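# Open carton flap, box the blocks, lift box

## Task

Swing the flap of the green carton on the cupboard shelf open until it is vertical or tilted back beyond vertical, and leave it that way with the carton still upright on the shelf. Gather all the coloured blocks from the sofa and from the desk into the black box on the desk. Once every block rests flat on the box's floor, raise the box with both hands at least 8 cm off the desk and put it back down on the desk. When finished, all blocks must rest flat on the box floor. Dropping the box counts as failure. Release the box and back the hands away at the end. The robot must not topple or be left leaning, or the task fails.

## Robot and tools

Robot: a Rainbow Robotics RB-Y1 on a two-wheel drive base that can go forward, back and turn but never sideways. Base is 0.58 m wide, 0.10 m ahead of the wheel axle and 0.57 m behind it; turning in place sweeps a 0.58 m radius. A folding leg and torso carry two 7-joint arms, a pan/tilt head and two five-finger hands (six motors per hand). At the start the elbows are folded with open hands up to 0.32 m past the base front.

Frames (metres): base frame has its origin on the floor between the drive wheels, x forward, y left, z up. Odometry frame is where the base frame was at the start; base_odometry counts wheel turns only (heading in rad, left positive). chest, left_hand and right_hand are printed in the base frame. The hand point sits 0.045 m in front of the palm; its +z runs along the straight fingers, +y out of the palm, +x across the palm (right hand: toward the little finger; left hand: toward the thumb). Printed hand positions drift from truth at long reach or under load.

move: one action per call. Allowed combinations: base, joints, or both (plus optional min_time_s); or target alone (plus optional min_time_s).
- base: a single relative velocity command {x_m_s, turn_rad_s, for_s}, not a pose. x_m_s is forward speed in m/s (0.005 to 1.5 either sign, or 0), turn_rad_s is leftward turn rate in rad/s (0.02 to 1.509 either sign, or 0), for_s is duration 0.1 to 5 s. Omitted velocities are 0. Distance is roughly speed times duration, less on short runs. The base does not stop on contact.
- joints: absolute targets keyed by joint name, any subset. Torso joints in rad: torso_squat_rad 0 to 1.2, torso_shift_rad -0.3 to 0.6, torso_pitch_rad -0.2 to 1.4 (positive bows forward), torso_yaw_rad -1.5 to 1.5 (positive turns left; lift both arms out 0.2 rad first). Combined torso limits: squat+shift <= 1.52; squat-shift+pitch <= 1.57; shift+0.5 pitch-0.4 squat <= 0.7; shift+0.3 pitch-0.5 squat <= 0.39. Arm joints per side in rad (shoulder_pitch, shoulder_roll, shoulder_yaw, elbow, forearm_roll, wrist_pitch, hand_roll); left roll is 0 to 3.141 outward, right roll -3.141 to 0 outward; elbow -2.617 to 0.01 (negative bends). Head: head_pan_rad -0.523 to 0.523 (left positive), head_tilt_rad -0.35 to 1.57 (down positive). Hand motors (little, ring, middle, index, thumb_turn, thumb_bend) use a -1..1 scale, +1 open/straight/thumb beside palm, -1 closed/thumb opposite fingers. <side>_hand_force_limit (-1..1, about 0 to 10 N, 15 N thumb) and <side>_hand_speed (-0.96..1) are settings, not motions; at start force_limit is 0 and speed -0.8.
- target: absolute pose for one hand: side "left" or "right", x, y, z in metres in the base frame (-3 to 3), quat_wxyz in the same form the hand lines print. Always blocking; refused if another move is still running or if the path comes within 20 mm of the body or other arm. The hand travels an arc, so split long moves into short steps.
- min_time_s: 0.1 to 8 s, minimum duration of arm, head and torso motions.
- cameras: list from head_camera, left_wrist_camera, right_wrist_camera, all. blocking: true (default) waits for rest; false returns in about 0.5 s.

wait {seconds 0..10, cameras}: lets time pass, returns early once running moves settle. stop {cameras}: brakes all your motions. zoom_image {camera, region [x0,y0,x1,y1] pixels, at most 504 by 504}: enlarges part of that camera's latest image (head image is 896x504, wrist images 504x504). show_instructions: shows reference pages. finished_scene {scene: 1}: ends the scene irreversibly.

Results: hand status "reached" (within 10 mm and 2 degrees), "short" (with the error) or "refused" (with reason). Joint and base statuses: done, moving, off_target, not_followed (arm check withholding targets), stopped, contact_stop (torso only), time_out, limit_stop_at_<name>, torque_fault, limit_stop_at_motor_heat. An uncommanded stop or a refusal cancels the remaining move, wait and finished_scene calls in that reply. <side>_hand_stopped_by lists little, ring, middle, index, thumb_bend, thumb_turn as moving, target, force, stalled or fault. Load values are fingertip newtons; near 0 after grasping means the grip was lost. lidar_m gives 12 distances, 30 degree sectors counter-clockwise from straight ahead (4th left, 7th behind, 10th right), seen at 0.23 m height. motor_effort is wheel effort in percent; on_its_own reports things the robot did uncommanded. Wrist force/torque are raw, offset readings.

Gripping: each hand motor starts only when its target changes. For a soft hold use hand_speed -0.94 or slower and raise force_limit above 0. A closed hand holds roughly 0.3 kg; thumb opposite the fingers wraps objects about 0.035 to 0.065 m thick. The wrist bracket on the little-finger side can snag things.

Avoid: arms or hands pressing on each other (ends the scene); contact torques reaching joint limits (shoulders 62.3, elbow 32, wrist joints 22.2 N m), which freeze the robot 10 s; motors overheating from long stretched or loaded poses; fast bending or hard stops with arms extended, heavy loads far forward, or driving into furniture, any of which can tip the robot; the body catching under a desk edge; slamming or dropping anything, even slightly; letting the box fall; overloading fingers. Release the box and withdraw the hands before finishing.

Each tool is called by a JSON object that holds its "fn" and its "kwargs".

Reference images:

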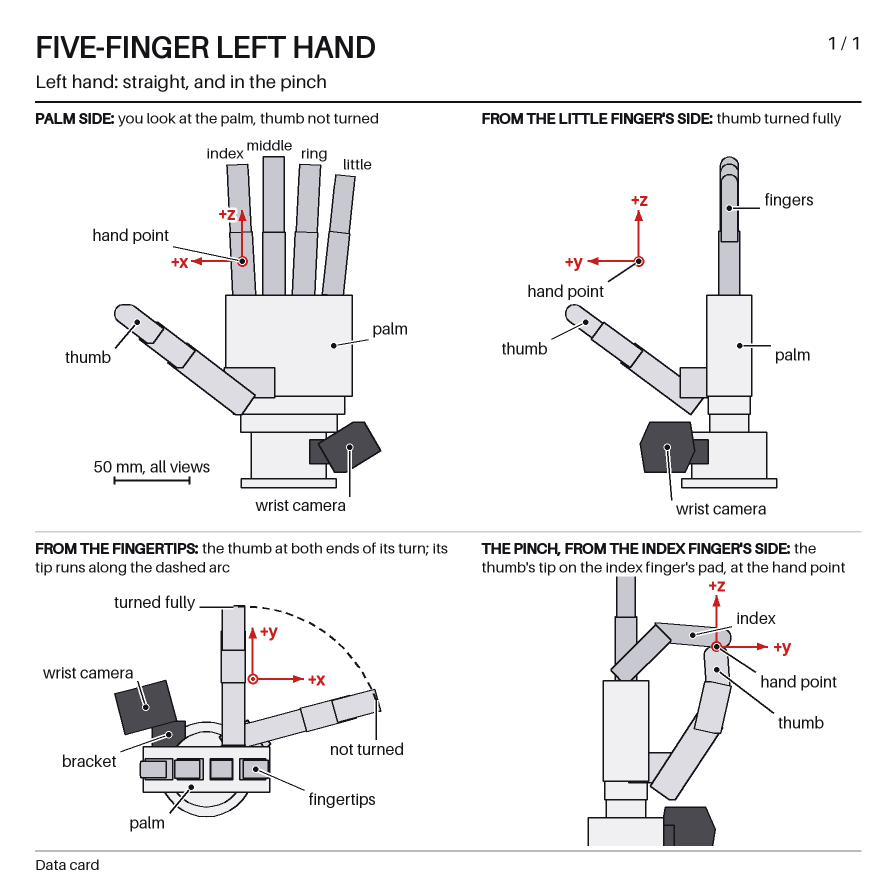

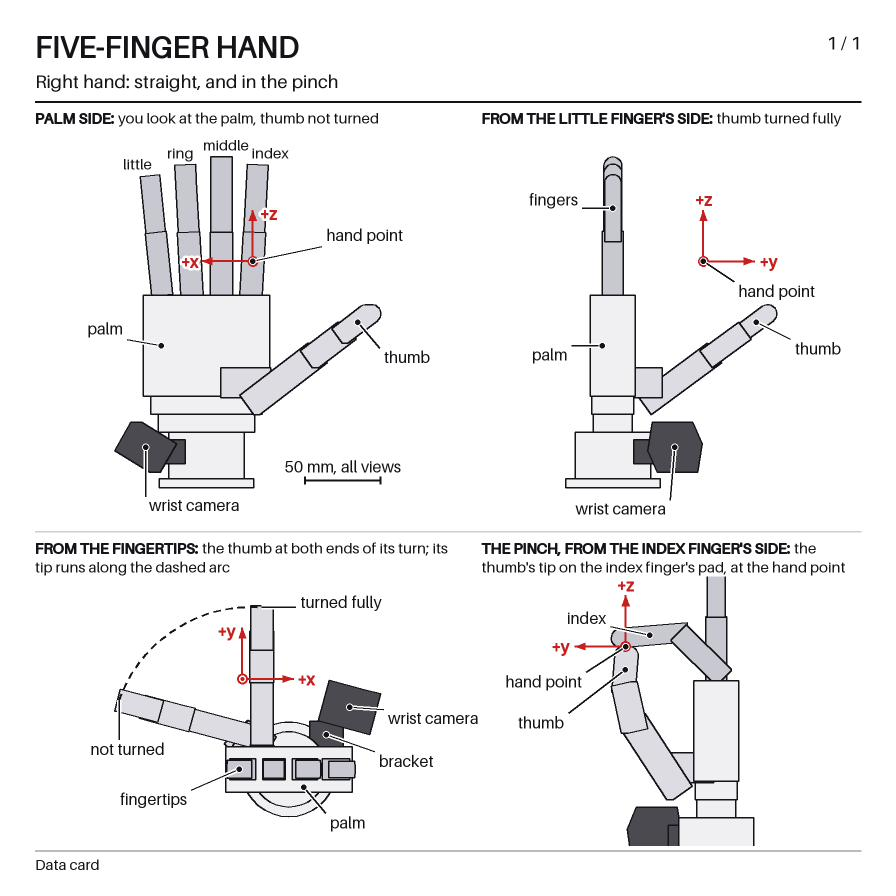

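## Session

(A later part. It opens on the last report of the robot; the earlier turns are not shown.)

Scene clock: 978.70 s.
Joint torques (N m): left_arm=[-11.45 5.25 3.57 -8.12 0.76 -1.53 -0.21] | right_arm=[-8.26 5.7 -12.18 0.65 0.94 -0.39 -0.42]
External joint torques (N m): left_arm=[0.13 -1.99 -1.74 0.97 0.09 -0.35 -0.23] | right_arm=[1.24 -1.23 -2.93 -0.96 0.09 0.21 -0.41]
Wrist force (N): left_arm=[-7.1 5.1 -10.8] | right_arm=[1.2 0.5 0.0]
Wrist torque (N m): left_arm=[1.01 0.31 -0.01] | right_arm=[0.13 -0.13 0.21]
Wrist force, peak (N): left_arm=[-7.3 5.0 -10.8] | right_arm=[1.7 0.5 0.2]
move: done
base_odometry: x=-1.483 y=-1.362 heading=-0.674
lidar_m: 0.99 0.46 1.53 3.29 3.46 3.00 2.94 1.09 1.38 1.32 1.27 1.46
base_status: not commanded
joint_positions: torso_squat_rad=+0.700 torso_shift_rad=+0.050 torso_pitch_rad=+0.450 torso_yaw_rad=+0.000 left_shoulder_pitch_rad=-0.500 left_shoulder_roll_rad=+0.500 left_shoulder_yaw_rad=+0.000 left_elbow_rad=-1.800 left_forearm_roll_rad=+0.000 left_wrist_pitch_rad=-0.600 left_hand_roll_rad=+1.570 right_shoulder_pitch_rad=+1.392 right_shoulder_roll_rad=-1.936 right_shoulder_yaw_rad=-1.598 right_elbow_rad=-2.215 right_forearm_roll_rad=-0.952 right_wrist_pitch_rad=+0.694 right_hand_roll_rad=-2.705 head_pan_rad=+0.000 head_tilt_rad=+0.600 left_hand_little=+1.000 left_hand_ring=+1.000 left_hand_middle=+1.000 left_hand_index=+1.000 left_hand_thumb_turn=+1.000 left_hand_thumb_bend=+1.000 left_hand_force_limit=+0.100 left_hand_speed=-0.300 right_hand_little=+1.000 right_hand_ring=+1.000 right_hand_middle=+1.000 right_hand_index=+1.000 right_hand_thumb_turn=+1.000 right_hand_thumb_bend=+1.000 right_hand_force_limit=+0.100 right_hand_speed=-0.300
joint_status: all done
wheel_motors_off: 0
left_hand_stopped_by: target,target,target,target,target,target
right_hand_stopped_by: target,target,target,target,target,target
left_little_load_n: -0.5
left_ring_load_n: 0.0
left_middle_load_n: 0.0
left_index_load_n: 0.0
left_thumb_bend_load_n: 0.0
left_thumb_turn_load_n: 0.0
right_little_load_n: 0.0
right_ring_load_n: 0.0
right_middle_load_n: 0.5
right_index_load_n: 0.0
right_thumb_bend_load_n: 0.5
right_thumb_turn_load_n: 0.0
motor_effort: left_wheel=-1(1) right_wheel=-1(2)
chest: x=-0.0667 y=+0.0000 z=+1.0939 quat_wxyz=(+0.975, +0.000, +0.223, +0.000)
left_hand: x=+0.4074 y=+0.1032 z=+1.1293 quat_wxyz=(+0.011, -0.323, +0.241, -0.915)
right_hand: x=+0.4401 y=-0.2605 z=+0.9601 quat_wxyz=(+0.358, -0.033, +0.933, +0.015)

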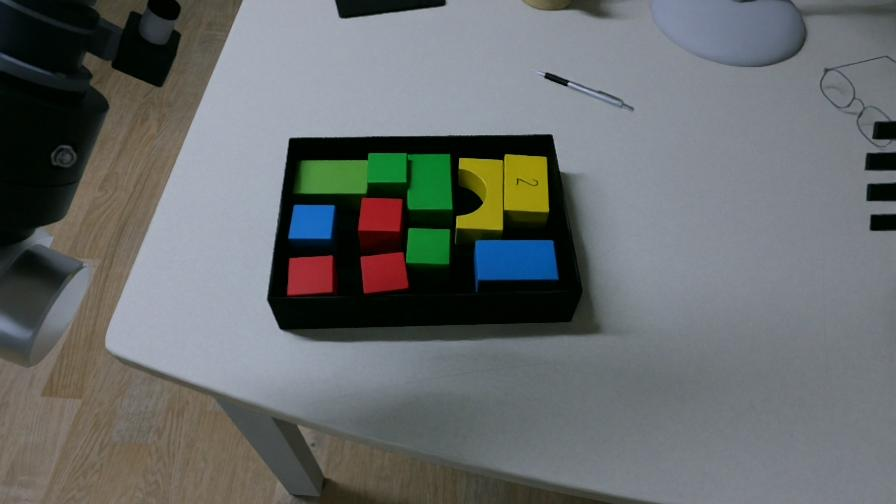

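{"fn": "move", "kwargs": {"joints": {"left_shoulder_pitch_rad":-0.5,"left_shoulder_roll_rad":0.4,"left_shoulder_yaw_rad":0.3,"left_elbow_rad":-1.5,"left_forearm_roll_rad":0,"left_wrist_pitch_rad":0.8,"left_hand_roll_rad":1.57}, "min_time_s": 2}}

{"fn": "move", "kwargs": {"target": {"side":"left","x":0.44,"y":0.28,"z":0.95,"quat_wxyz":[-0.0048,0.9238,0.0115,0.3827]}, "min_time_s": 2, "cameras": ["head_camera"]}}

Scene clock: 981.90 s.
Joint torques (N m): left_arm=[-10.78 8.45 4.83 -9.4 -0.39 -1.73 -0.22] | right_arm=[-8.45 5.98 -12.06 0.59 1 -0.25 -0.37]
External joint torques (N m): left_arm=[0.34 -2.65 0.91 0.51 0.01 -0.17 -0.24] | right_arm=[1.05 -0.95 -2.81 -1.02 0.16 0.36 -0.36]
Wrist force (N): left_arm=[-7.7 4.1 -3.2] | right_arm=[1.1 0.6 -0.2]
Wrist torque (N m): left_arm=[0.46 0.57 -0.02] | right_arm=[0.16 -0.11 0.22]
Wrist force, peak (N): left_arm=[-7.2 5.1 -10.8] | right_arm=[1.5 0.6 -0.2]
move: done
base_odometry: x=-1.483 y=-1.362 heading=-0.674
lidar_m: 0.99 0.45 1.52 3.32 3.45 2.97 2.97 1.08 1.38 1.32 1.28 1.46
base_status: not commanded
joint_positions: torso_squat_rad=+0.700 torso_shift_rad=+0.050 torso_pitch_rad=+0.450 torso_yaw_rad=+0.000 left_shoulder_pitch_rad=-0.500 left_shoulder_roll_rad=+0.400 left_shoulder_yaw_rad=+0.300 left_elbow_rad=-1.500 left_forearm_roll_rad=+0.000 left_wrist_pitch_rad=+0.800 left_hand_roll_rad=+1.570 right_shoulder_pitch_rad=+1.392 right_shoulder_roll_rad=-1.936 right_shoulder_yaw_rad=-1.598 right_elbow_rad=-2.215 right_forearm_roll_rad=-0.952 right_wrist_pitch_rad=+0.694 right_hand_roll_rad=-2.705 head_pan_rad=+0.000 head_tilt_rad=+0.600 left_hand_little=+1.000 left_hand_ring=+1.000 left_hand_middle=+1.000 left_hand_index=+1.000 left_hand_thumb_turn=+1.000 left_hand_thumb_bend=+1.000 left_hand_force_limit=+0.100 left_hand_speed=-0.300 right_hand_little=+1.000 right_hand_ring=+1.000 right_hand_middle=+1.000 right_hand_index=+1.000 right_hand_thumb_turn=+1.000 right_hand_thumb_bend=+1.000 right_hand_force_limit=+0.100 right_hand_speed=-0.300
joint_status: all done
wheel_motors_off: 0
left_hand_stopped_by: target,target,target,target,target,target
right_hand_stopped_by: target,target,target,target,target,target
left_little_load_n: 0.0
left_ring_load_n: 0.0
left_middle_load_n: 0.0
left_index_load_n: 0.0
left_thumb_bend_load_n: 0.0
left_thumb_turn_load_n: -0.5
right_little_load_n: 0.0
right_ring_load_n: 0.0
right_middle_load_n: 0.0
right_index_load_n: 0.0
right_thumb_bend_load_n: 0.0
right_thumb_turn_load_n: 0.0
motor_effort: left_wheel=-1(1) right_wheel=-1(1)
chest: x=-0.0667 y=+0.0000 z=+1.0939 quat_wxyz=(+0.975, +0.000, +0.223, +0.000)
left_hand: x=+0.4976 y=+0.4001 z=+0.7254 quat_wxyz=(+0.187, -0.903, -0.005, -0.386)
right_hand: x=+0.4401 y=-0.2604 z=+0.9601 quat_wxyz=(+0.358, -0.033, +0.933, +0.015)
pictures: none

Scene clock: 984.23 s.
Joint torques (N m): left_arm=[-9.94 9.54 6.64 -6.07 -0.26 -1.49 0.26] | right_arm=[-8.57 5.84 -11.99 0.55 1.02 -0.39 -0.46]
External joint torques (N m): left_arm=[0.04 -1.66 1.05 0.05 0.07 0.05 0.24] | right_arm=[0.93 -1.09 -2.75 -1.06 0.17 0.22 -0.44]
Wrist force (N): left_arm=[-7.9 2.1 -2.8] | right_arm=[1.3 0.3 -0.1]
Wrist torque (N m): left_arm=[0.30 0.64 0.17] | right_arm=[0.10 -0.15 0.22]
Wrist force, peak (N): left_arm=[-8.1 4.4 -2.9] | right_arm=[1.5 0.4 -0.2]
move: done
base_odometry: x=-1.483 y=-1.362 heading=-0.674
lidar_m: 0.98 0.44 1.53 3.31 3.47 2.99 2.98 1.07 1.39 1.32 1.27 1.46
base_status: not commanded
joint_positions: torso_squat_rad=+0.700 torso_shift_rad=+0.050 torso_pitch_rad=+0.450 torso_yaw_rad=+0.000 left_shoulder_pitch_rad=-0.526 left_shoulder_roll_rad=+0.656 left_shoulder_yaw_rad=+0.401 left_elbow_rad=-2.272 left_forearm_roll_rad=+0.582 left_wrist_pitch_rad=+1.643 left_hand_roll_rad=+1.835 right_shoulder_pitch_rad=+1.392 right_shoulder_roll_rad=-1.936 right_shoulder_yaw_rad=-1.598 right_elbow_rad=-2.215 right_forearm_roll_rad=-0.952 right_wrist_pitch_rad=+0.694 right_hand_roll_rad=-2.705 head_pan_rad=+0.000 head_tilt_rad=+0.600 left_hand_little=+1.000 left_hand_ring=+1.000 left_hand_middle=+1.000 left_hand_index=+1.000 left_hand_thumb_turn=+1.000 left_hand_thumb_bend=+1.000 left_hand_force_limit=+0.100 left_hand_speed=-0.300 right_hand_little=+1.000 right_hand_ring=+1.000 right_hand_middle=+1.000 right_hand_index=+1.000 right_hand_thumb_turn=+1.000 right_hand_thumb_bend=+1.000 right_hand_force_limit=+0.100 right_hand_speed=-0.300
joint_status: all done
wheel_motors_off: 0
left_hand_stopped_by: target,target,target,target,target,target
right_hand_stopped_by: target,target,target,target,target,target
left_little_load_n: 0.0
left_ring_load_n: 0.0
left_middle_load_n: 0.0
left_index_load_n: 0.0
left_thumb_bend_load_n: 0.0
left_thumb_turn_load_n: 0.0
right_little_load_n: 0.0
right_ring_load_n: 0.0
right_middle_load_n: 0.0
right_index_load_n: 0.0
right_thumb_bend_load_n: 0.0
right_thumb_turn_load_n: 0.0
motor_effort: left_wheel=-1(1) right_wheel=-1(1)
chest: x=-0.0667 y=+0.0000 z=+1.0939 quat_wxyz=(+0.975, +0.000, +0.223, +0.000)
left_hand: x=+0.4399 y=+0.2800 z=+0.9499 quat_wxyz=(+0.005, -0.924, -0.011, -0.383)
left_hand_status: reached (checked arc that bows 45 mm and turns the hand up to 21 deg, planned for 2.0 s): 0 mm and 0.0 deg off.
right_hand: x=+0.4401 y=-0.2604 z=+0.9601 quat_wxyz=(+0.358, -0.033, +0.933, +0.015)

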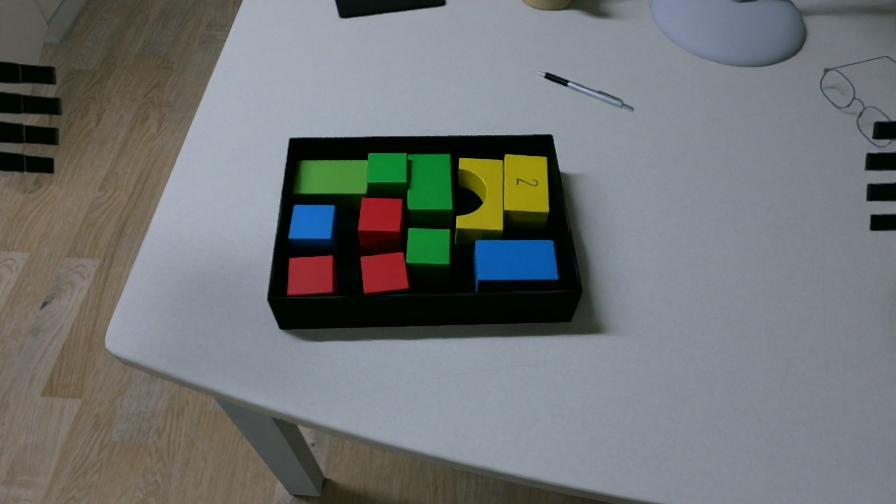

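{"fn": "move", "kwargs": {"joints": {"right_shoulder_pitch_rad":-0.5,"right_shoulder_roll_rad":-0.5,"right_shoulder_yaw_rad":0,"right_elbow_rad":-1.8,"right_forearm_roll_rad":0,"right_wrist_pitch_rad":-0.6,"right_hand_roll_rad":-1.57}, "min_time_s": 3.5}}

{"fn": "move", "kwargs": {"joints": {"right_shoulder_pitch_rad":-0.526,"right_shoulder_roll_rad":-0.656,"right_shoulder_yaw_rad":-0.401,"right_elbow_rad":-2.272,"right_forearm_roll_rad":-0.582,"right_wrist_pitch_rad":1.643,"right_hand_roll_rad":-1.835}, "min_time_s": 2.5, "cameras": ["head_camera"]}}

Scene clock: 989.57 s.
Joint torques (N m): left_arm=[-10.05 9.51 7.03 -5.97 -0.18 -1.48 0.24] | right_arm=[-11.4 -6.11 -4.43 -8.68 -0.24 -1.1 -0.3]
External joint torques (N m): left_arm=[-0.07 -1.69 1.44 0.15 0.16 0.06 0.22] | right_arm=[-0.94 1.1 0.37 -0.51 0.13 0.01 -0.28]
Wrist force (N): left_arm=[-7.9 2.2 -2.7] | right_arm=[1.2 2.7 -8.0]
Wrist torque (N m): left_arm=[0.31 0.64 0.17] | right_arm=[0.68 0.14 0.43]
Wrist force, peak (N): left_arm=[-8.1 2.2 -2.8] | right_arm=[1.1 2.9 -8.0]
move: done
base_odometry: x=-1.483 y=-1.362 heading=-0.674
lidar_m: 0.98 0.45 1.52 3.31 3.46 2.97 2.97 1.08 1.38 1.32 1.28 1.45
base_status: not commanded
joint_positions: torso_squat_rad=+0.700 torso_shift_rad=+0.050 torso_pitch_rad=+0.450 torso_yaw_rad=+0.000 left_shoulder_pitch_rad=-0.526 left_shoulder_roll_rad=+0.656 left_shoulder_yaw_rad=+0.401 left_elbow_rad=-2.272 left_forearm_roll_rad=+0.582 left_wrist_pitch_rad=+1.643 left_hand_roll_rad=+1.835 right_shoulder_pitch_rad=-0.500 right_shoulder_roll_rad=-0.500 right_shoulder_yaw_rad=+0.000 right_elbow_rad=-1.800 right_forearm_roll_rad=+0.000 right_wrist_pitch_rad=-0.600 right_hand_roll_rad=-1.570 head_pan_rad=+0.000 head_tilt_rad=+0.600 left_hand_little=+1.000 left_hand_ring=+1.000 left_hand_middle=+1.000 left_hand_index=+1.000 left_hand_thumb_turn=+1.000 left_hand_thumb_bend=+1.000 left_hand_force_limit=+0.100 left_hand_speed=-0.300 right_hand_little=+1.000 right_hand_ring=+1.000 right_hand_middle=+1.000 right_hand_index=+1.000 right_hand_thumb_turn=+1.000 right_hand_thumb_bend=+1.000 right_hand_force_limit=+0.100 right_hand_speed=-0.300
joint_status: all done
wheel_motors_off: 0
left_hand_stopped_by: target,target,target,target,target,target
right_hand_stopped_by: target,target,target,target,target,target
left_little_load_n: 0.0
left_ring_load_n: 0.0
left_middle_load_n: 0.0
left_index_load_n: 0.0
left_thumb_bend_load_n: 0.0
left_thumb_turn_load_n: -0.5
right_little_load_n: 0.5
right_ring_load_n: 0.0
right_middle_load_n: 0.0
right_index_load_n: -0.5
right_thumb_bend_load_n: 0.5
right_thumb_turn_load_n: 0.0
motor_effort: left_wheel=-1(1) right_wheel=-1(1)
chest: x=-0.0667 y=+0.0000 z=+1.0939 quat_wxyz=(+0.975, +0.000, +0.223, +0.000)
left_hand: x=+0.4399 y=+0.2800 z=+0.9499 quat_wxyz=(+0.005, -0.924, -0.011, -0.383)
right_hand: x=+0.4075 y=-0.1029 z=+1.1290 quat_wxyz=(+0.915, -0.241, +0.323, -0.011)
pictures: none

Scene clock: 992.37 s.
Joint torques (N m): left_arm=[-10.25 9.53 7.37 -6.07 -0.27 -1.58 0.27] | right_arm=[-9.87 -12.64 -6.87 -7.5 0.49 -1.12 -0.43]
External joint torques (N m): left_arm=[-0.27 -1.66 1.78 0.05 0.06 -0.04 0.26] | right_arm=[-0.88 -1.71 -1.85 -1.9 0.02 0.24 -0.41]
Wrist force (N): left_arm=[-7.8 2.3 -2.7] | right_arm=[1.4 0.1 -0.5]
Wrist torque (N m): left_arm=[0.31 0.62 0.17] | right_arm=[0.10 -0.10 0.24]
Wrist force, peak (N): left_arm=[-8.0 2.3 -2.9] | right_arm=[1.2 3.2 -8.1]
move: done
base_odometry: x=-1.483 y=-1.362 heading=-0.674
lidar_m: 0.98 0.45 1.52 3.32 3.46 2.98 2.95 1.09 1.38 1.32 1.28 1.46
base_status: not commanded
joint_positions: torso_squat_rad=+0.700 torso_shift_rad=+0.050 torso_pitch_rad=+0.450 torso_yaw_rad=+0.000 left_shoulder_pitch_rad=-0.526 left_shoulder_roll_rad=+0.656 left_shoulder_yaw_rad=+0.401 left_elbow_rad=-2.272 left_forearm_roll_rad=+0.582 left_wrist_pitch_rad=+1.643 left_hand_roll_rad=+1.835 right_shoulder_pitch_rad=-0.526 right_shoulder_roll_rad=-0.656 right_shoulder_yaw_rad=-0.401 right_elbow_rad=-2.272 right_forearm_roll_rad=-0.582 right_wrist_pitch_rad=+1.643 right_hand_roll_rad=-1.835 head_pan_rad=+0.000 head_tilt_rad=+0.600 left_hand_little=+1.000 left_hand_ring=+1.000 left_hand_middle=+1.000 left_hand_index=+1.000 left_hand_thumb_turn=+1.000 left_hand_thumb_bend=+1.000 left_hand_force_limit=+0.100 left_hand_speed=-0.300 right_hand_little=+1.000 right_hand_ring=+1.000 right_hand_middle=+1.000 right_hand_index=+1.000 right_hand_thumb_turn=+1.000 right_hand_thumb_bend=+1.000 right_hand_force_limit=+0.100 right_hand_speed=-0.300
joint_status: all done
wheel_motors_off: 0
left_hand_stopped_by: target,target,target,target,target,target
right_hand_stopped_by: target,target,target,target,target,target
left_little_load_n: 0.0
left_ring_load_n: 0.0
left_middle_load_n: 0.0
left_index_load_n: 0.0
left_thumb_bend_load_n: 0.0
left_thumb_turn_load_n: 0.0
right_little_load_n: 0.0
right_ring_load_n: 0.0
right_middle_load_n: 0.0
right_index_load_n: 0.0
right_thumb_bend_load_n: -0.5
right_thumb_turn_load_n: 0.0
motor_effort: left_wheel=-1(2) right_wheel=-1(1)
chest: x=-0.0667 y=+0.0000 z=+1.0939 quat_wxyz=(+0.975, +0.000, +0.223, +0.000)
left_hand: x=+0.4399 y=+0.2800 z=+0.9499 quat_wxyz=(+0.005, -0.924, -0.011, -0.383)
right_hand: x=+0.4399 y=-0.2800 z=+0.9493 quat_wxyz=(+0.382, +0.011, +0.924, -0.005)

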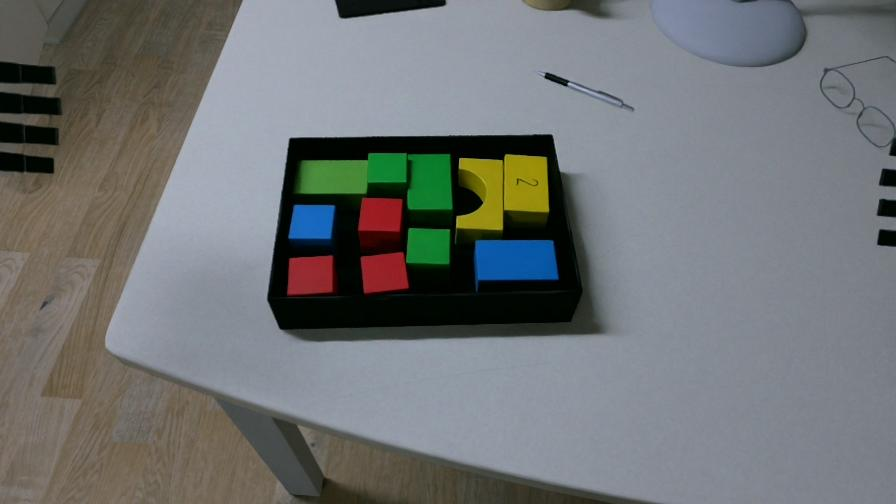

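{"fn": "move", "kwargs": {"target": {"side":"left","x":0.48,"y":0.235,"z":0.89,"quat_wxyz":[-0.0048,0.9238,0.0115,0.3827]}, "min_time_s": 2}}

{"fn": "move", "kwargs": {"target": {"side":"left","x":0.48,"y":0.21,"z":0.85,"quat_wxyz":[-0.0048,0.9238,0.0115,0.3827]}, "min_time_s": 1.5, "cameras": ["head_camera","left_wrist_camera"]}}

Scene clock: 996.50 s.
Joint torques (N m): left_arm=[-12.19 6.24 3.17 -7.16 -0.42 -2.05 0.42] | right_arm=[-9.91 -12.66 -6.74 -7.62 0.48 -1.21 -0.37]
External joint torques (N m): left_arm=[-0.19 -2.81 -2.01 0.81 -0.08 -0.52 0.4] | right_arm=[-0.92 -1.72 -1.72 -2.02 0.01 0.15 -0.36]
Wrist force (N): left_arm=[-7.7 2.3 -2.8] | right_arm=[1.7 0.0 -0.2]
Wrist torque (N m): left_arm=[0.34 0.61 0.17] | right_arm=[0.08 -0.15 0.24]
Wrist force, peak (N): left_arm=[-8.0 2.2 -2.8] | right_arm=[1.8 0.3 -0.4]
move: done
base_odometry: x=-1.483 y=-1.362 heading=-0.674
lidar_m: 0.98 0.43 1.53 3.31 3.45 2.97 2.96 1.09 1.39 1.32 1.27 1.46
base_status: not commanded
joint_positions: torso_squat_rad=+0.700 torso_shift_rad=+0.050 torso_pitch_rad=+0.450 torso_yaw_rad=+0.000 left_shoulder_pitch_rad=-0.579 left_shoulder_roll_rad=+0.536 left_shoulder_yaw_rad=+0.176 left_elbow_rad=-2.106 left_forearm_roll_rad=+0.352 left_wrist_pitch_rad=+1.465 left_hand_roll_rad=+1.855 right_shoulder_pitch_rad=-0.526 right_shoulder_roll_rad=-0.656 right_shoulder_yaw_rad=-0.401 right_elbow_rad=-2.272 right_forearm_roll_rad=-0.582 right_wrist_pitch_rad=+1.643 right_hand_roll_rad=-1.835 head_pan_rad=+0.000 head_tilt_rad=+0.600 left_hand_little=+1.000 left_hand_ring=+1.000 left_hand_middle=+1.000 left_hand_index=+1.000 left_hand_thumb_turn=+1.000 left_hand_thumb_bend=+1.000 left_hand_force_limit=+0.100 left_hand_speed=-0.300 right_hand_little=+1.000 right_hand_ring=+1.000 right_hand_middle=+1.000 right_hand_index=+1.000 right_hand_thumb_turn=+1.000 right_hand_thumb_bend=+1.000 right_hand_force_limit=+0.100 right_hand_speed=-0.300
joint_status: all done
wheel_motors_off: 0
left_hand_stopped_by: target,target,target,target,target,target
right_hand_stopped_by: target,target,target,target,target,target
left_little_load_n: 0.0
left_ring_load_n: 0.0
left_middle_load_n: 0.0
left_index_load_n: 0.0
left_thumb_bend_load_n: 0.0
left_thumb_turn_load_n: 0.0
right_little_load_n: 0.0
right_ring_load_n: 0.0
right_middle_load_n: 0.0
right_index_load_n: 0.0
right_thumb_bend_load_n: 0.0
right_thumb_turn_load_n: 0.0
motor_effort: left_wheel=-1(1) right_wheel=-1(1)
chest: x=-0.0667 y=+0.0000 z=+1.0939 quat_wxyz=(+0.975, +0.000, +0.223, +0.000)
left_hand: x=+0.4798 y=+0.2353 z=+0.8902 quat_wxyz=(+0.005, -0.924, -0.012, -0.383)
left_hand_status: reached (checked arc that bows 8 mm and turns the hand up to 1 deg, planned for 2.0 s): 0 mm and 0.0 deg off.
right_hand: x=+0.4399 y=-0.2800 z=+0.9493 quat_wxyz=(+0.382, +0.011, +0.924, -0.005)
pictures: none

Scene clock: 998.33 s.
Joint torques (N m): left_arm=[-9.77 4.91 2.76 -7.65 -0.51 -2.04 0.3] | right_arm=[-10.03 -12.5 -6.9 -7.5 0.42 -1.17 -0.45]
External joint torques (N m): left_arm=[2.05 -2.49 -1.88 1.15 -0.16 -0.52 0.28] | right_arm=[-1.04 -1.57 -1.87 -1.9 -0.05 0.19 -0.43]
Wrist force (N): left_arm=[-7.8 2.3 -2.7] | right_arm=[1.6 0.2 -0.3]
Wrist torque (N m): left_arm=[0.33 0.62 0.18] | right_arm=[0.09 -0.12 0.25]
Wrist force, peak (N): left_arm=[-7.9 2.3 -2.8] | right_arm=[1.8 0.1 -0.3]
move: done
base_odometry: x=-1.483 y=-1.362 heading=-0.674
lidar_m: 0.99 0.44 1.54 3.32 3.46 2.99 2.96 1.09 1.38 1.32 1.28 1.45
base_status: not commanded
joint_positions: torso_squat_rad=+0.700 torso_shift_rad=+0.050 torso_pitch_rad=+0.450 torso_yaw_rad=+0.000 left_shoulder_pitch_rad=-0.540 left_shoulder_roll_rad=+0.457 left_shoulder_yaw_rad=+0.082 left_elbow_rad=-2.056 left_forearm_roll_rad=+0.237 left_wrist_pitch_rad=+1.357 left_hand_roll_rad=+1.874 right_shoulder_pitch_rad=-0.526 right_shoulder_roll_rad=-0.656 right_shoulder_yaw_rad=-0.401 right_elbow_rad=-2.272 right_forearm_roll_rad=-0.582 right_wrist_pitch_rad=+1.643 right_hand_roll_rad=-1.835 head_pan_rad=+0.000 head_tilt_rad=+0.600 left_hand_little=+1.000 left_hand_ring=+1.000 left_hand_middle=+1.000 left_hand_index=+1.000 left_hand_thumb_turn=+1.000 left_hand_thumb_bend=+1.000 left_hand_force_limit=+0.100 left_hand_speed=-0.300 right_hand_little=+1.000 right_hand_ring=+1.000 right_hand_middle=+1.000 right_hand_index=+1.000 right_hand_thumb_turn=+1.000 right_hand_thumb_bend=+1.000 right_hand_force_limit=+0.100 right_hand_speed=-0.300
joint_status: all done
wheel_motors_off: 0
left_hand_stopped_by: target,target,target,target,target,target
right_hand_stopped_by: target,target,target,target,target,target
left_little_load_n: 0.0
left_ring_load_n: 0.0
left_middle_load_n: 0.0
left_index_load_n: 0.0
left_thumb_bend_load_n: 0.0
left_thumb_turn_load_n: 0.0
right_little_load_n: 0.0
right_ring_load_n: 0.0
right_middle_load_n: 0.0
right_index_load_n: 0.0
right_thumb_bend_load_n: 0.0
right_thumb_turn_load_n: 0.0
motor_effort: left_wheel=-1(1) right_wheel=-1(1)
chest: x=-0.0667 y=+0.0000 z=+1.0939 quat_wxyz=(+0.975, +0.000, +0.223, +0.000)
left_hand: x=+0.4798 y=+0.2101 z=+0.8505 quat_wxyz=(+0.005, -0.924, -0.011, -0.383)
left_hand_status: reached (checked arc that bows 3 mm and turns the hand up to 0 deg, planned for 1.5 s): 1 mm and 0.0 deg off.
right_hand: x=+0.4399 y=-0.2800 z=+0.9493 quat_wxyz=(+0.382, +0.011, +0.924, -0.005)

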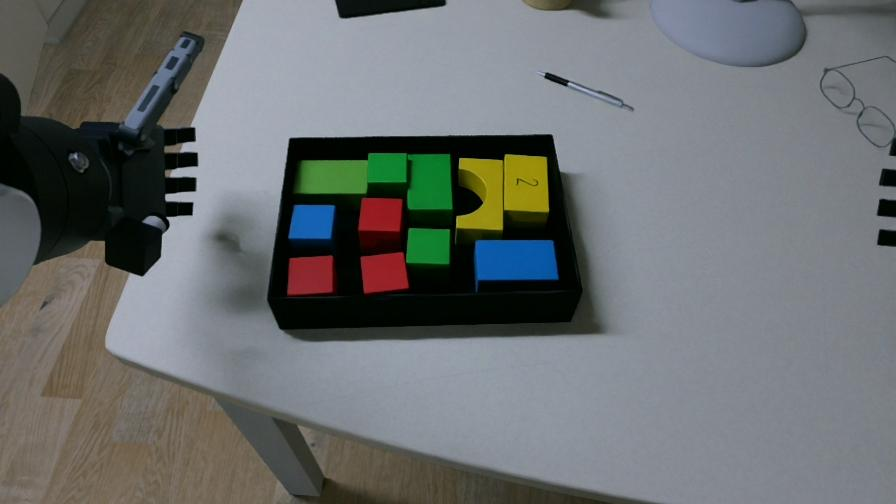

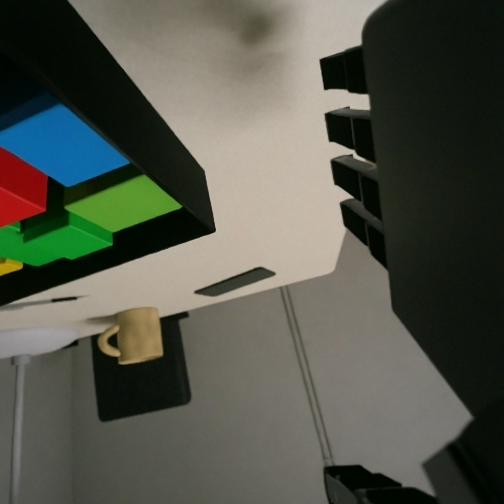

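{"fn": "move", "kwargs": {"target": {"side":"right","x":0.48,"y":-0.18,"z":0.89,"quat_wxyz":[0.3827,-0.0115,0.9238,0.0048]}, "min_time_s": 2}}

{"fn": "move", "kwargs": {"target": {"side":"right","x":0.48,"y":-0.13,"z":0.85,"quat_wxyz":[0.3827,-0.0115,0.9238,0.0048]}, "min_time_s": 1.5, "cameras": ["head_camera","right_wrist_camera"]}}

Scene clock: 1001.30 s.
Joint torques (N m): left_arm=[-9.89 4.92 2.99 -7.98 -0.35 -2.06 0.43] | right_arm=[-12.9 -5.81 -3.79 -7.72 0.69 -1.32 -0.4]
External joint torques (N m): left_arm=[1.93 -2.48 -1.65 0.82 0 -0.54 0.41] | right_arm=[-1.18 1.46 0.58 -0.49 0.11 0.02 -0.39]
Wrist force (N): left_arm=[-7.6 2.2 -2.7] | right_arm=[1.6 -0.3 0.0]
Wrist torque (N m): left_arm=[0.31 0.61 0.19] | right_arm=[0.03 -0.16 0.21]
Wrist force, peak (N): left_arm=[-7.9 2.4 -2.7] | right_arm=[1.9 0.0 -0.2]
move: done
base_odometry: x=-1.483 y=-1.362 heading=-0.674
lidar_m: 0.98 0.45 1.52 3.33 3.47 2.98 2.97 1.08 1.38 1.32 1.29 1.46
base_status: not commanded
joint_positions: torso_squat_rad=+0.700 torso_shift_rad=+0.050 torso_pitch_rad=+0.450 torso_yaw_rad=+0.000 left_shoulder_pitch_rad=-0.540 left_shoulder_roll_rad=+0.457 left_shoulder_yaw_rad=+0.082 left_elbow_rad=-2.056 left_forearm_roll_rad=+0.237 left_wrist_pitch_rad=+1.357 left_hand_roll_rad=+1.874 right_shoulder_pitch_rad=-0.638 right_shoulder_roll_rad=-0.494 right_shoulder_yaw_rad=-0.047 right_elbow_rad=-2.123 right_forearm_roll_rad=-0.275 right_wrist_pitch_rad=+1.498 right_hand_roll_rad=-1.912 head_pan_rad=+0.000 head_tilt_rad=+0.600 left_hand_little=+1.000 left_hand_ring=+1.000 left_hand_middle=+1.000 left_hand_index=+1.000 left_hand_thumb_turn=+1.000 left_hand_thumb_bend=+1.000 left_hand_force_limit=+0.100 left_hand_speed=-0.300 right_hand_little=+1.000 right_hand_ring=+1.000 right_hand_middle=+1.000 right_hand_index=+1.000 right_hand_thumb_turn=+1.000 right_hand_thumb_bend=+1.000 right_hand_force_limit=+0.100 right_hand_speed=-0.300
joint_status: all done
wheel_motors_off: 0
left_hand_stopped_by: target,target,target,target,target,target
right_hand_stopped_by: target,target,target,target,target,target
left_little_load_n: 0.0
left_ring_load_n: 0.0
left_middle_load_n: 0.0
left_index_load_n: 0.0
left_thumb_bend_load_n: 0.0
left_thumb_turn_load_n: 0.0
right_little_load_n: 0.0
right_ring_load_n: 0.0
right_middle_load_n: 0.0
right_index_load_n: 0.0
right_thumb_bend_load_n: 0.0
right_thumb_turn_load_n: 0.0
motor_effort: left_wheel=-1(1) right_wheel=-1(1)
chest: x=-0.0667 y=+0.0000 z=+1.0939 quat_wxyz=(+0.975, +0.000, +0.223, +0.000)
left_hand: x=+0.4798 y=+0.2101 z=+0.8505 quat_wxyz=(+0.005, -0.924, -0.011, -0.383)
right_hand: x=+0.4799 y=-0.1803 z=+0.8899 quat_wxyz=(+0.383, -0.011, +0.924, +0.005)
right_hand_status: reached (checked arc that bows 11 mm and turns the hand up to 4 deg, planned for 2.0 s): 0 mm and 0.0 deg off.
pictures: none

Scene clock: 1003.13 s.
Joint torques (N m): left_arm=[-10.07 5.14 2.65 -7.82 -0.39 -2.04 0.36] | right_arm=[-10.73 -3.37 -2.67 -8.67 0.82 -1.43 -0.51]
External joint torques (N m): left_arm=[1.75 -2.27 -1.99 0.97 -0.03 -0.52 0.34] | right_arm=[1.18 1.4 0.98 -0.69 0.15 -0.13 -0.5]
Wrist force (N): left_arm=[-7.8 2.2 -2.7] | right_arm=[2.0 0.0 -0.3]
Wrist torque (N m): left_arm=[0.33 0.62 0.18] | right_arm=[0.02 -0.23 0.25]
Wrist force, peak (N): left_arm=[-7.8 2.4 -2.9] | right_arm=[2.4 0.0 -0.4]
move: done
base_odometry: x=-1.483 y=-1.362 heading=-0.674
lidar_m: 0.98 0.45 1.53 3.33 3.46 2.97 2.96 1.07 1.38 1.32 1.28 1.46
base_status: not commanded
joint_positions: torso_squat_rad=+0.700 torso_shift_rad=+0.050 torso_pitch_rad=+0.450 torso_yaw_rad=+0.000 left_shoulder_pitch_rad=-0.540 left_shoulder_roll_rad=+0.457 left_shoulder_yaw_rad=+0.082 left_elbow_rad=-2.056 left_forearm_roll_rad=+0.237 left_wrist_pitch_rad=+1.357 left_hand_roll_rad=+1.874 right_shoulder_pitch_rad=-0.629 right_shoulder_roll_rad=-0.386 right_shoulder_yaw_rad=+0.108 right_elbow_rad=-2.052 right_forearm_roll_rad=-0.096 right_wrist_pitch_rad=+1.408 right_hand_roll_rad=-1.980 head_pan_rad=+0.000 head_tilt_rad=+0.600 left_hand_little=+1.000 left_hand_ring=+1.000 left_hand_middle=+1.000 left_hand_index=+1.000 left_hand_thumb_turn=+1.000 left_hand_thumb_bend=+1.000 left_hand_force_limit=+0.100 left_hand_speed=-0.300 right_hand_little=+1.000 right_hand_ring=+1.000 right_hand_middle=+1.000 right_hand_index=+1.000 right_hand_thumb_turn=+1.000 right_hand_thumb_bend=+1.000 right_hand_force_limit=+0.100 right_hand_speed=-0.300
joint_status: all done
wheel_motors_off: 0
left_hand_stopped_by: target,target,target,target,target,target
right_hand_stopped_by: target,target,target,target,target,target
left_little_load_n: 0.0
left_ring_load_n: 0.0
left_middle_load_n: 0.0
left_index_load_n: 0.0
left_thumb_bend_load_n: -0.5
left_thumb_turn_load_n: 0.0
right_little_load_n: 0.0
right_ring_load_n: 0.0
right_middle_load_n: 0.0
right_index_load_n: 0.0
right_thumb_bend_load_n: 0.0
right_thumb_turn_load_n: 0.0
motor_effort: left_wheel=-1(1) right_wheel=-1(2)
chest: x=-0.0667 y=+0.0000 z=+1.0939 quat_wxyz=(+0.975, +0.000, +0.223, +0.000)
left_hand: x=+0.4798 y=+0.2101 z=+0.8505 quat_wxyz=(+0.005, -0.924, -0.011, -0.383)
right_hand: x=+0.4801 y=-0.1302 z=+0.8501 quat_wxyz=(+0.383, -0.011, +0.924, +0.005)
right_hand_status: reached (checked arc that bows 4 mm and turns the hand up to 1 deg, planned for 1.5 s): 0 mm and 0.0 deg off.

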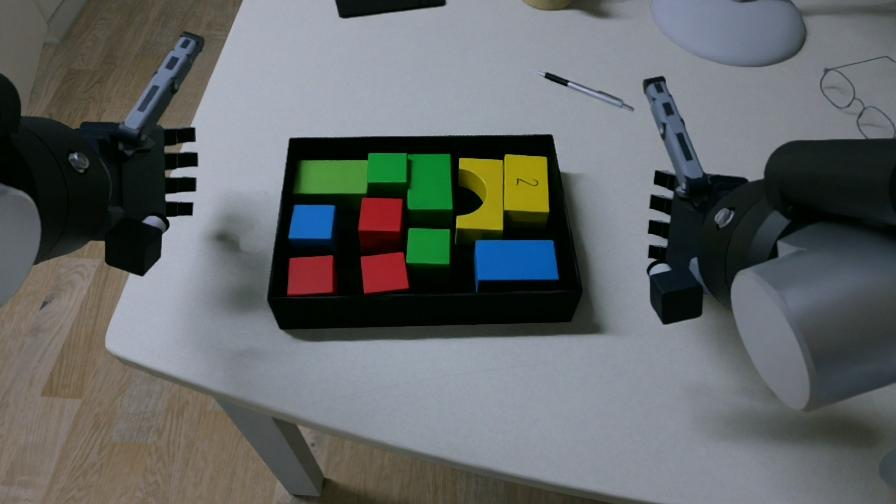

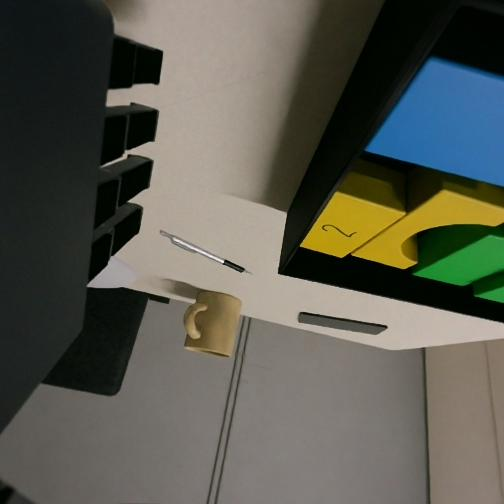

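{"fn": "move", "kwargs": {"target": {"side":"left","x":0.48,"y":0.16,"z":0.836,"quat_wxyz":[-0.0048,0.9238,0.0115,0.3827]}, "min_time_s": 1.5, "cameras": ["left_wrist_camera"]}}

{"fn": "move", "kwargs": {"target": {"side":"right","x":0.48,"y":-0.083,"z":0.836,"quat_wxyz":[0.3827,-0.0115,0.9238,0.0048]}, "min_time_s": 1.5, "cameras": ["head_camera","right_wrist_camera"]}}

Scene clock: 1005.67 s.
Joint torques (N m): left_arm=[-12.77 2.71 1.54 -7.97 -0.57 -1.28 0.24] | right_arm=[-10.8 -3.21 -2.8 -8.84 0.77 -1.36 -0.58]
External joint torques (N m): left_arm=[-0.41 -2.24 -2.2 1.22 -0.12 0.21 0.22] | right_arm=[1.12 1.56 0.84 -0.85 0.1 -0.06 -0.57]
Wrist force (N): left_arm=[-7.8 2.2 -2.7] | right_arm=[2.0 -0.1 -0.3]
Wrist torque (N m): left_arm=[0.32 0.62 0.18] | right_arm=[0.02 -0.24 0.23]
Wrist force, peak (N): left_arm=[-7.8 2.4 -2.8] | right_arm=[2.3 -0.1 -0.1]
move: done
base_odometry: x=-1.483 y=-1.362 heading=-0.674
lidar_m: 0.98 0.45 1.53 3.32 3.47 2.98 2.96 1.09 1.39 1.32 1.27 1.46
base_status: not commanded
joint_positions: torso_squat_rad=+0.700 torso_shift_rad=+0.050 torso_pitch_rad=+0.450 torso_yaw_rad=+0.000 left_shoulder_pitch_rad=-0.571 left_shoulder_roll_rad=+0.363 left_shoulder_yaw_rad=-0.043 left_elbow_rad=-2.040 left_forearm_roll_rad=+0.082 left_wrist_pitch_rad=+1.359 left_hand_roll_rad=+1.943 right_shoulder_pitch_rad=-0.629 right_shoulder_roll_rad=-0.386 right_shoulder_yaw_rad=+0.108 right_elbow_rad=-2.052 right_forearm_roll_rad=-0.096 right_wrist_pitch_rad=+1.408 right_hand_roll_rad=-1.980 head_pan_rad=+0.000 head_tilt_rad=+0.600 left_hand_little=+1.000 left_hand_ring=+1.000 left_hand_middle=+1.000 left_hand_index=+1.000 left_hand_thumb_turn=+1.000 left_hand_thumb_bend=+1.000 left_hand_force_limit=+0.100 left_hand_speed=-0.300 right_hand_little=+1.000 right_hand_ring=+1.000 right_hand_middle=+1.000 right_hand_index=+1.000 right_hand_thumb_turn=+1.000 right_hand_thumb_bend=+1.000 right_hand_force_limit=+0.100 right_hand_speed=-0.300
joint_status: all done
wheel_motors_off: 0
left_hand_stopped_by: target,target,target,target,target,target
right_hand_stopped_by: target,target,target,target,target,target
left_little_load_n: 0.0
left_ring_load_n: 0.0
left_middle_load_n: 0.0
left_index_load_n: 0.0
left_thumb_bend_load_n: 0.0
left_thumb_turn_load_n: 0.0
right_little_load_n: 0.0
right_ring_load_n: 0.0
right_middle_load_n: 0.0
right_index_load_n: 0.0
right_thumb_bend_load_n: -0.5
right_thumb_turn_load_n: 0.0
motor_effort: left_wheel=-1(1) right_wheel=-1(1)
chest: x=-0.0667 y=+0.0000 z=+1.0939 quat_wxyz=(+0.975, +0.000, +0.223, +0.000)
left_hand: x=+0.4797 y=+0.1602 z=+0.8364 quat_wxyz=(+0.005, -0.924, -0.011, -0.383)
left_hand_status: reached (checked arc that bows 2 mm and turns the hand up to 1 deg, planned for 1.5 s): 0 mm and 0.0 deg off.
right_hand: x=+0.4801 y=-0.1302 z=+0.8501 quat_wxyz=(+0.383, -0.011, +0.924, +0.005)

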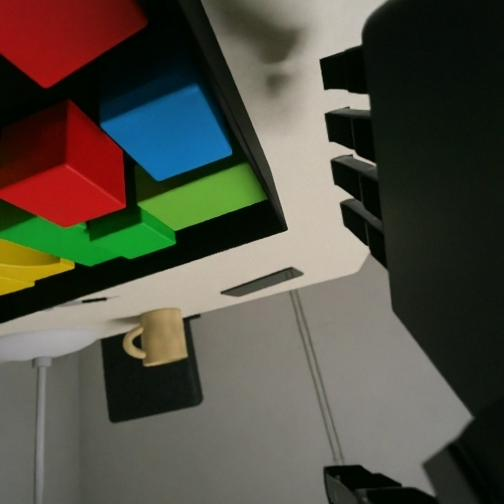

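Scene clock: 1007.50 s.
Joint torques (N m): left_arm=[-12.52 2.87 1.92 -8.23 -0.61 -1.37 0.26] | right_arm=[-13.72 -1.42 -1.57 -8.88 0.83 -1.32 -0.51]
External joint torques (N m): left_arm=[-0.15 -2.08 -1.82 0.97 -0.16 0.12 0.24] | right_arm=[-1.29 1.23 1.39 -0.6 0.08 -0.05 -0.49]
Wrist force (N): left_arm=[-7.7 2.4 -2.8] | right_arm=[1.9 0.2 -0.3]
Wrist torque (N m): left_arm=[0.37 0.62 0.17] | right_arm=[0.08 -0.21 0.24]
Wrist force, peak (N): left_arm=[-7.9 2.4 -2.7] | right_arm=[2.2 0.0 -0.2]
move: done
base_odometry: x=-1.483 y=-1.362 heading=-0.674
lidar_m: 0.99 0.44 1.52 3.32 3.46 2.97 2.96 1.09 1.39 1.31 1.27 1.46
base_status: not commanded
joint_positions: torso_squat_rad=+0.700 torso_shift_rad=+0.050 torso_pitch_rad=+0.450 torso_yaw_rad=+0.000 left_shoulder_pitch_rad=-0.571 left_shoulder_roll_rad=+0.363 left_shoulder_yaw_rad=-0.043 left_elbow_rad=-2.040 left_forearm_roll_rad=+0.082 left_wrist_pitch_rad=+1.359 left_hand_roll_rad=+1.943 right_shoulder_pitch_rad=-0.666 right_shoulder_roll_rad=-0.297 right_shoulder_yaw_rad=+0.220 right_elbow_rad=-1.992 right_forearm_roll_rad=+0.037 right_wrist_pitch_rad=+1.398 right_hand_roll_rad=-2.044 head_pan_rad=+0.000 head_tilt_rad=+0.600 left_hand_little=+1.000 left_hand_ring=+1.000 left_hand_middle=+1.000 left_hand_index=+1.000 left_hand_thumb_turn=+1.000 left_hand_thumb_bend=+1.000 left_hand_force_limit=+0.100 left_hand_speed=-0.300 right_hand_little=+1.000 right_hand_ring=+1.000 right_hand_middle=+1.000 right_hand_index=+1.000 right_hand_thumb_turn=+1.000 right_hand_thumb_bend=+1.000 right_hand_force_limit=+0.100 right_hand_speed=-0.300
joint_status: all done
wheel_motors_off: 0
left_hand_stopped_by: target,target,target,target,target,target
right_hand_stopped_by: target,target,target,target,target,target
left_little_load_n: 0.0
left_ring_load_n: -0.5
left_middle_load_n: 0.0
left_index_load_n: 0.0
left_thumb_bend_load_n: 0.0
left_thumb_turn_load_n: 0.0
right_little_load_n: 0.0
right_ring_load_n: 0.0
right_middle_load_n: 0.0
right_index_load_n: 0.0
right_thumb_bend_load_n: 0.0
right_thumb_turn_load_n: 0.0
motor_effort: left_wheel=-1(2) right_wheel=-1(1)
chest: x=-0.0667 y=+0.0000 z=+1.0939 quat_wxyz=(+0.975, +0.000, +0.223, +0.000)
left_hand: x=+0.4797 y=+0.1602 z=+0.8364 quat_wxyz=(+0.005, -0.924, -0.011, -0.383)
right_hand: x=+0.4796 y=-0.0834 z=+0.8360 quat_wxyz=(+0.383, -0.012, +0.924, +0.005)
right_hand_status: reached (checked arc that bows 2 mm and turns the hand up to 1 deg, planned for 1.5 s): 1 mm and 0.0 deg off.

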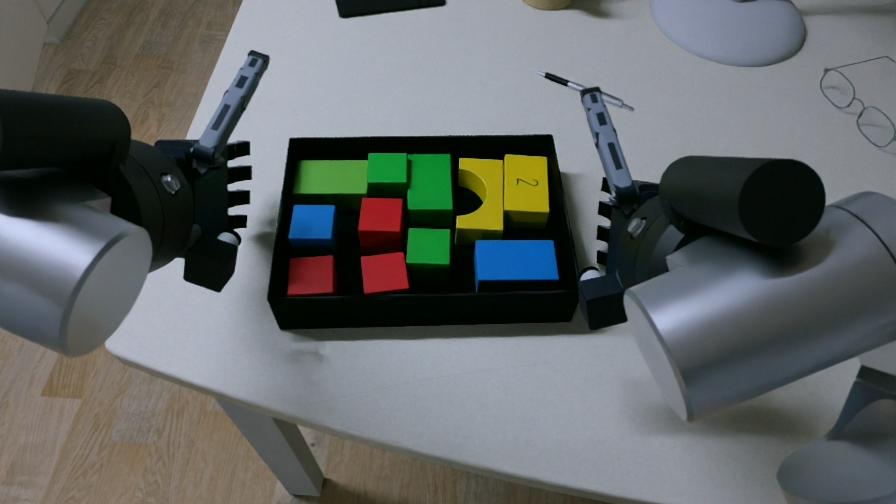

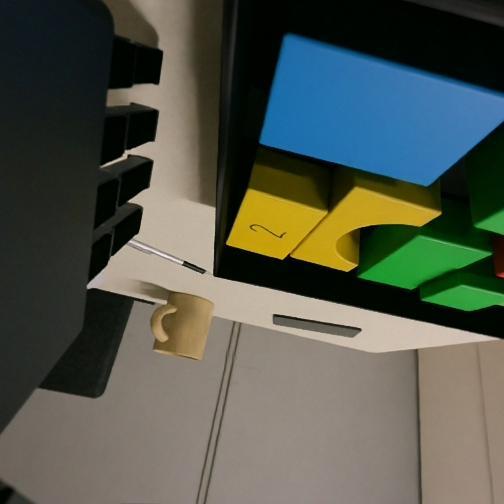

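{"fn": "move", "kwargs": {"target": {"side":"left","x":0.48,"y":0.138,"z":0.834,"quat_wxyz":[-0.0048,0.9238,0.0115,0.3827]}, "min_time_s": 1.0, "cameras": ["left_wrist_camera"]}}

{"fn": "move", "kwargs": {"target": {"side":"right","x":0.48,"y":-0.062,"z":0.834,"quat_wxyz":[0.3827,-0.0115,0.9238,0.0048]}, "min_time_s": 1.0, "cameras": ["head_camera","right_wrist_camera"]}}

Scene clock: 1009.53 s.
Joint torques (N m): left_arm=[-12.7 1.68 1.47 -8.21 -0.54 -1.2 0.3] | right_arm=[-13.73 -1.26 -1.74 -8.87 0.87 -1.28 -0.49]
External joint torques (N m): left_arm=[-0.03 -2.21 -1.87 1.09 -0.05 0.28 0.28] | right_arm=[-1.3 1.39 1.23 -0.59 0.12 -0.01 -0.47]
Wrist force (N): left_arm=[-7.8 2.2 -2.7] | right_arm=[2.0 0.1 -0.3]
Wrist torque (N m): left_arm=[0.32 0.62 0.17] | right_arm=[0.07 -0.22 0.26]
Wrist force, peak (N): left_arm=[-7.9 2.3 -2.8] | right_arm=[2.1 0.3 0.2]
move: done
base_odometry: x=-1.483 y=-1.362 heading=-0.674
lidar_m: 0.97 0.45 1.53 3.32 3.45 2.97 2.96 1.09 1.38 1.32 1.27 1.46
base_status: not commanded
joint_positions: torso_squat_rad=+0.700 torso_shift_rad=+0.050 torso_pitch_rad=+0.450 torso_yaw_rad=+0.000 left_shoulder_pitch_rad=-0.593 left_shoulder_roll_rad=+0.321 left_shoulder_yaw_rad=-0.092 left_elbow_rad=-2.029 left_forearm_roll_rad=+0.018 left_wrist_pitch_rad=+1.372 left_hand_roll_rad=+1.972 right_shoulder_pitch_rad=-0.666 right_shoulder_roll_rad=-0.297 right_shoulder_yaw_rad=+0.220 right_elbow_rad=-1.992 right_forearm_roll_rad=+0.037 right_wrist_pitch_rad=+1.398 right_hand_roll_rad=-2.044 head_pan_rad=+0.000 head_tilt_rad=+0.600 left_hand_little=+1.000 left_hand_ring=+1.000 left_hand_middle=+1.000 left_hand_index=+1.000 left_hand_thumb_turn=+1.000 left_hand_thumb_bend=+1.000 left_hand_force_limit=+0.100 left_hand_speed=-0.300 right_hand_little=+1.000 right_hand_ring=+1.000 right_hand_middle=+1.000 right_hand_index=+1.000 right_hand_thumb_turn=+1.000 right_hand_thumb_bend=+1.000 right_hand_force_limit=+0.100 right_hand_speed=-0.300
joint_status: all done
wheel_motors_off: 0
left_hand_stopped_by: target,target,target,target,target,target
right_hand_stopped_by: target,target,target,target,target,target
left_little_load_n: -0.5
left_ring_load_n: 0.0
left_middle_load_n: 0.0
left_index_load_n: 0.0
left_thumb_bend_load_n: 0.0
left_thumb_turn_load_n: 0.0
right_little_load_n: 0.0
right_ring_load_n: 0.0
right_middle_load_n: 0.0
right_index_load_n: 0.0
right_thumb_bend_load_n: 0.0
right_thumb_turn_load_n: 0.0
motor_effort: left_wheel=-1(1) right_wheel=-1(1)
chest: x=-0.0667 y=+0.0000 z=+1.0939 quat_wxyz=(+0.975, +0.000, +0.223, +0.000)
left_hand: x=+0.4801 y=+0.1383 z=+0.8342 quat_wxyz=(+0.005, -0.924, -0.012, -0.383)
left_hand_status: reached (checked arc that bows 1 mm and turns the hand up to 0 deg, planned for 1.0 s): 0 mm and 0.0 deg off.
right_hand: x=+0.4796 y=-0.0834 z=+0.8360 quat_wxyz=(+0.383, -0.012, +0.924, +0.005)

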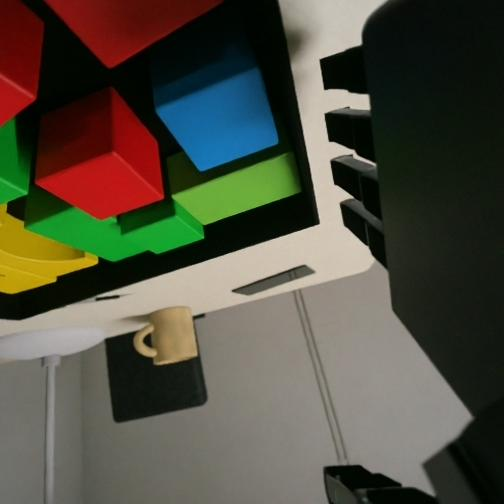

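Scene clock: 1010.87 s.
Joint torques (N m): left_arm=[-12.45 1.86 1.4 -8.24 -0.57 -1.37 0.26] | right_arm=[-13.98 -0.32 -1.63 -8.89 0.85 -0.8 -0.51]
External joint torques (N m): left_arm=[0.22 -2.03 -1.93 1.06 -0.07 0.11 0.25] | right_arm=[-1.23 1.43 1.04 -0.54 0.07 0.45 -0.49]
Wrist force (N): left_arm=[-7.8 2.4 -2.6] | right_arm=[1.3 0.0 -0.3]
Wrist torque (N m): left_arm=[0.34 0.62 0.17] | right_arm=[0.03 -0.13 0.22]
Wrist force, peak (N): left_arm=[-7.8 2.3 -2.8] | right_arm=[2.0 0.2 -0.2]
move: done
base_odometry: x=-1.483 y=-1.362 heading=-0.674
lidar_m: 0.98 0.44 1.52 3.33 3.46 2.97 2.96 1.08 1.37 1.31 1.27 1.46
base_status: not commanded
joint_positions: torso_squat_rad=+0.700 torso_shift_rad=+0.050 torso_pitch_rad=+0.450 torso_yaw_rad=+0.000 left_shoulder_pitch_rad=-0.593 left_shoulder_roll_rad=+0.321 left_shoulder_yaw_rad=-0.092 left_elbow_rad=-2.029 left_forearm_roll_rad=+0.018 left_wrist_pitch_rad=+1.372 left_hand_roll_rad=+1.972 right_shoulder_pitch_rad=-0.692 right_shoulder_roll_rad=-0.256 right_shoulder_yaw_rad=+0.262 right_elbow_rad=-1.961 right_forearm_roll_rad=+0.091 right_wrist_pitch_rad=+1.403 right_hand_roll_rad=-2.072 head_pan_rad=+0.000 head_tilt_rad=+0.600 left_hand_little=+1.000 left_hand_ring=+1.000 left_hand_middle=+1.000 left_hand_index=+1.000 left_hand_thumb_turn=+1.000 left_hand_thumb_bend=+1.000 left_hand_force_limit=+0.100 left_hand_speed=-0.300 right_hand_little=+1.000 right_hand_ring=+1.000 right_hand_middle=+1.000 right_hand_index=+1.000 right_hand_thumb_turn=+1.000 right_hand_thumb_bend=+1.000 right_hand_force_limit=+0.100 right_hand_speed=-0.300
joint_status: all done
wheel_motors_off: 0
left_hand_stopped_by: target,target,target,target,target,target
right_hand_stopped_by: target,target,target,target,target,target
left_little_load_n: 0.0
left_ring_load_n: 0.0
left_middle_load_n: 0.0
left_index_load_n: 0.0
left_thumb_bend_load_n: 0.0
left_thumb_turn_load_n: 0.0
right_little_load_n: 0.0
right_ring_load_n: 0.0
right_middle_load_n: 0.0
right_index_load_n: 0.0
right_thumb_bend_load_n: 0.0
right_thumb_turn_load_n: 0.0
motor_effort: left_wheel=-1(1) right_wheel=-1(1)
chest: x=-0.0667 y=+0.0000 z=+1.0939 quat_wxyz=(+0.975, +0.000, +0.223, +0.000)
left_hand: x=+0.4801 y=+0.1383 z=+0.8342 quat_wxyz=(+0.005, -0.924, -0.012, -0.383)
right_hand: x=+0.4800 y=-0.0624 z=+0.8338 quat_wxyz=(+0.383, -0.011, +0.924, +0.005)
right_hand_status: reached (checked arc that bows 1 mm and turns the hand up to 0 deg, planned for 1.0 s): 0 mm and 0.0 deg off.

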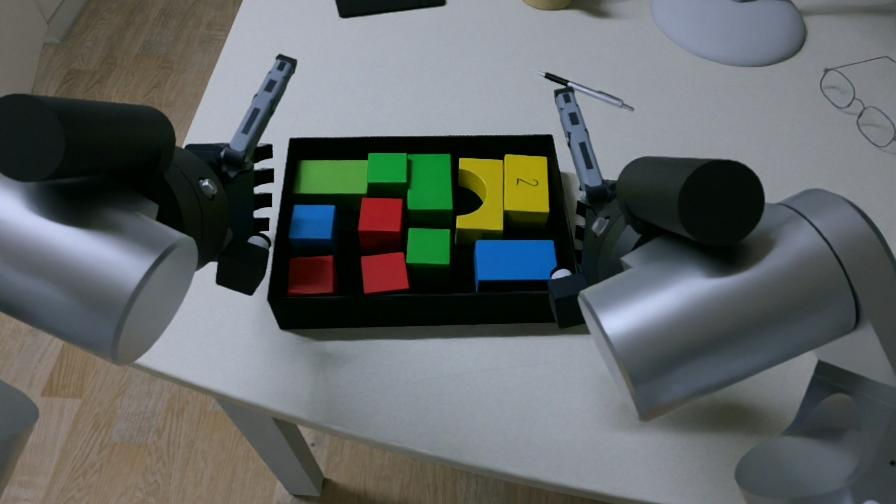

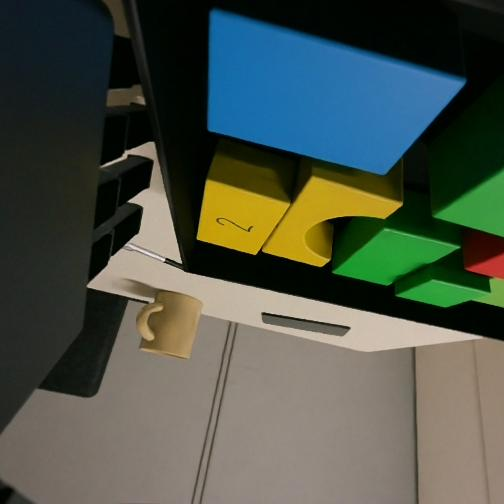

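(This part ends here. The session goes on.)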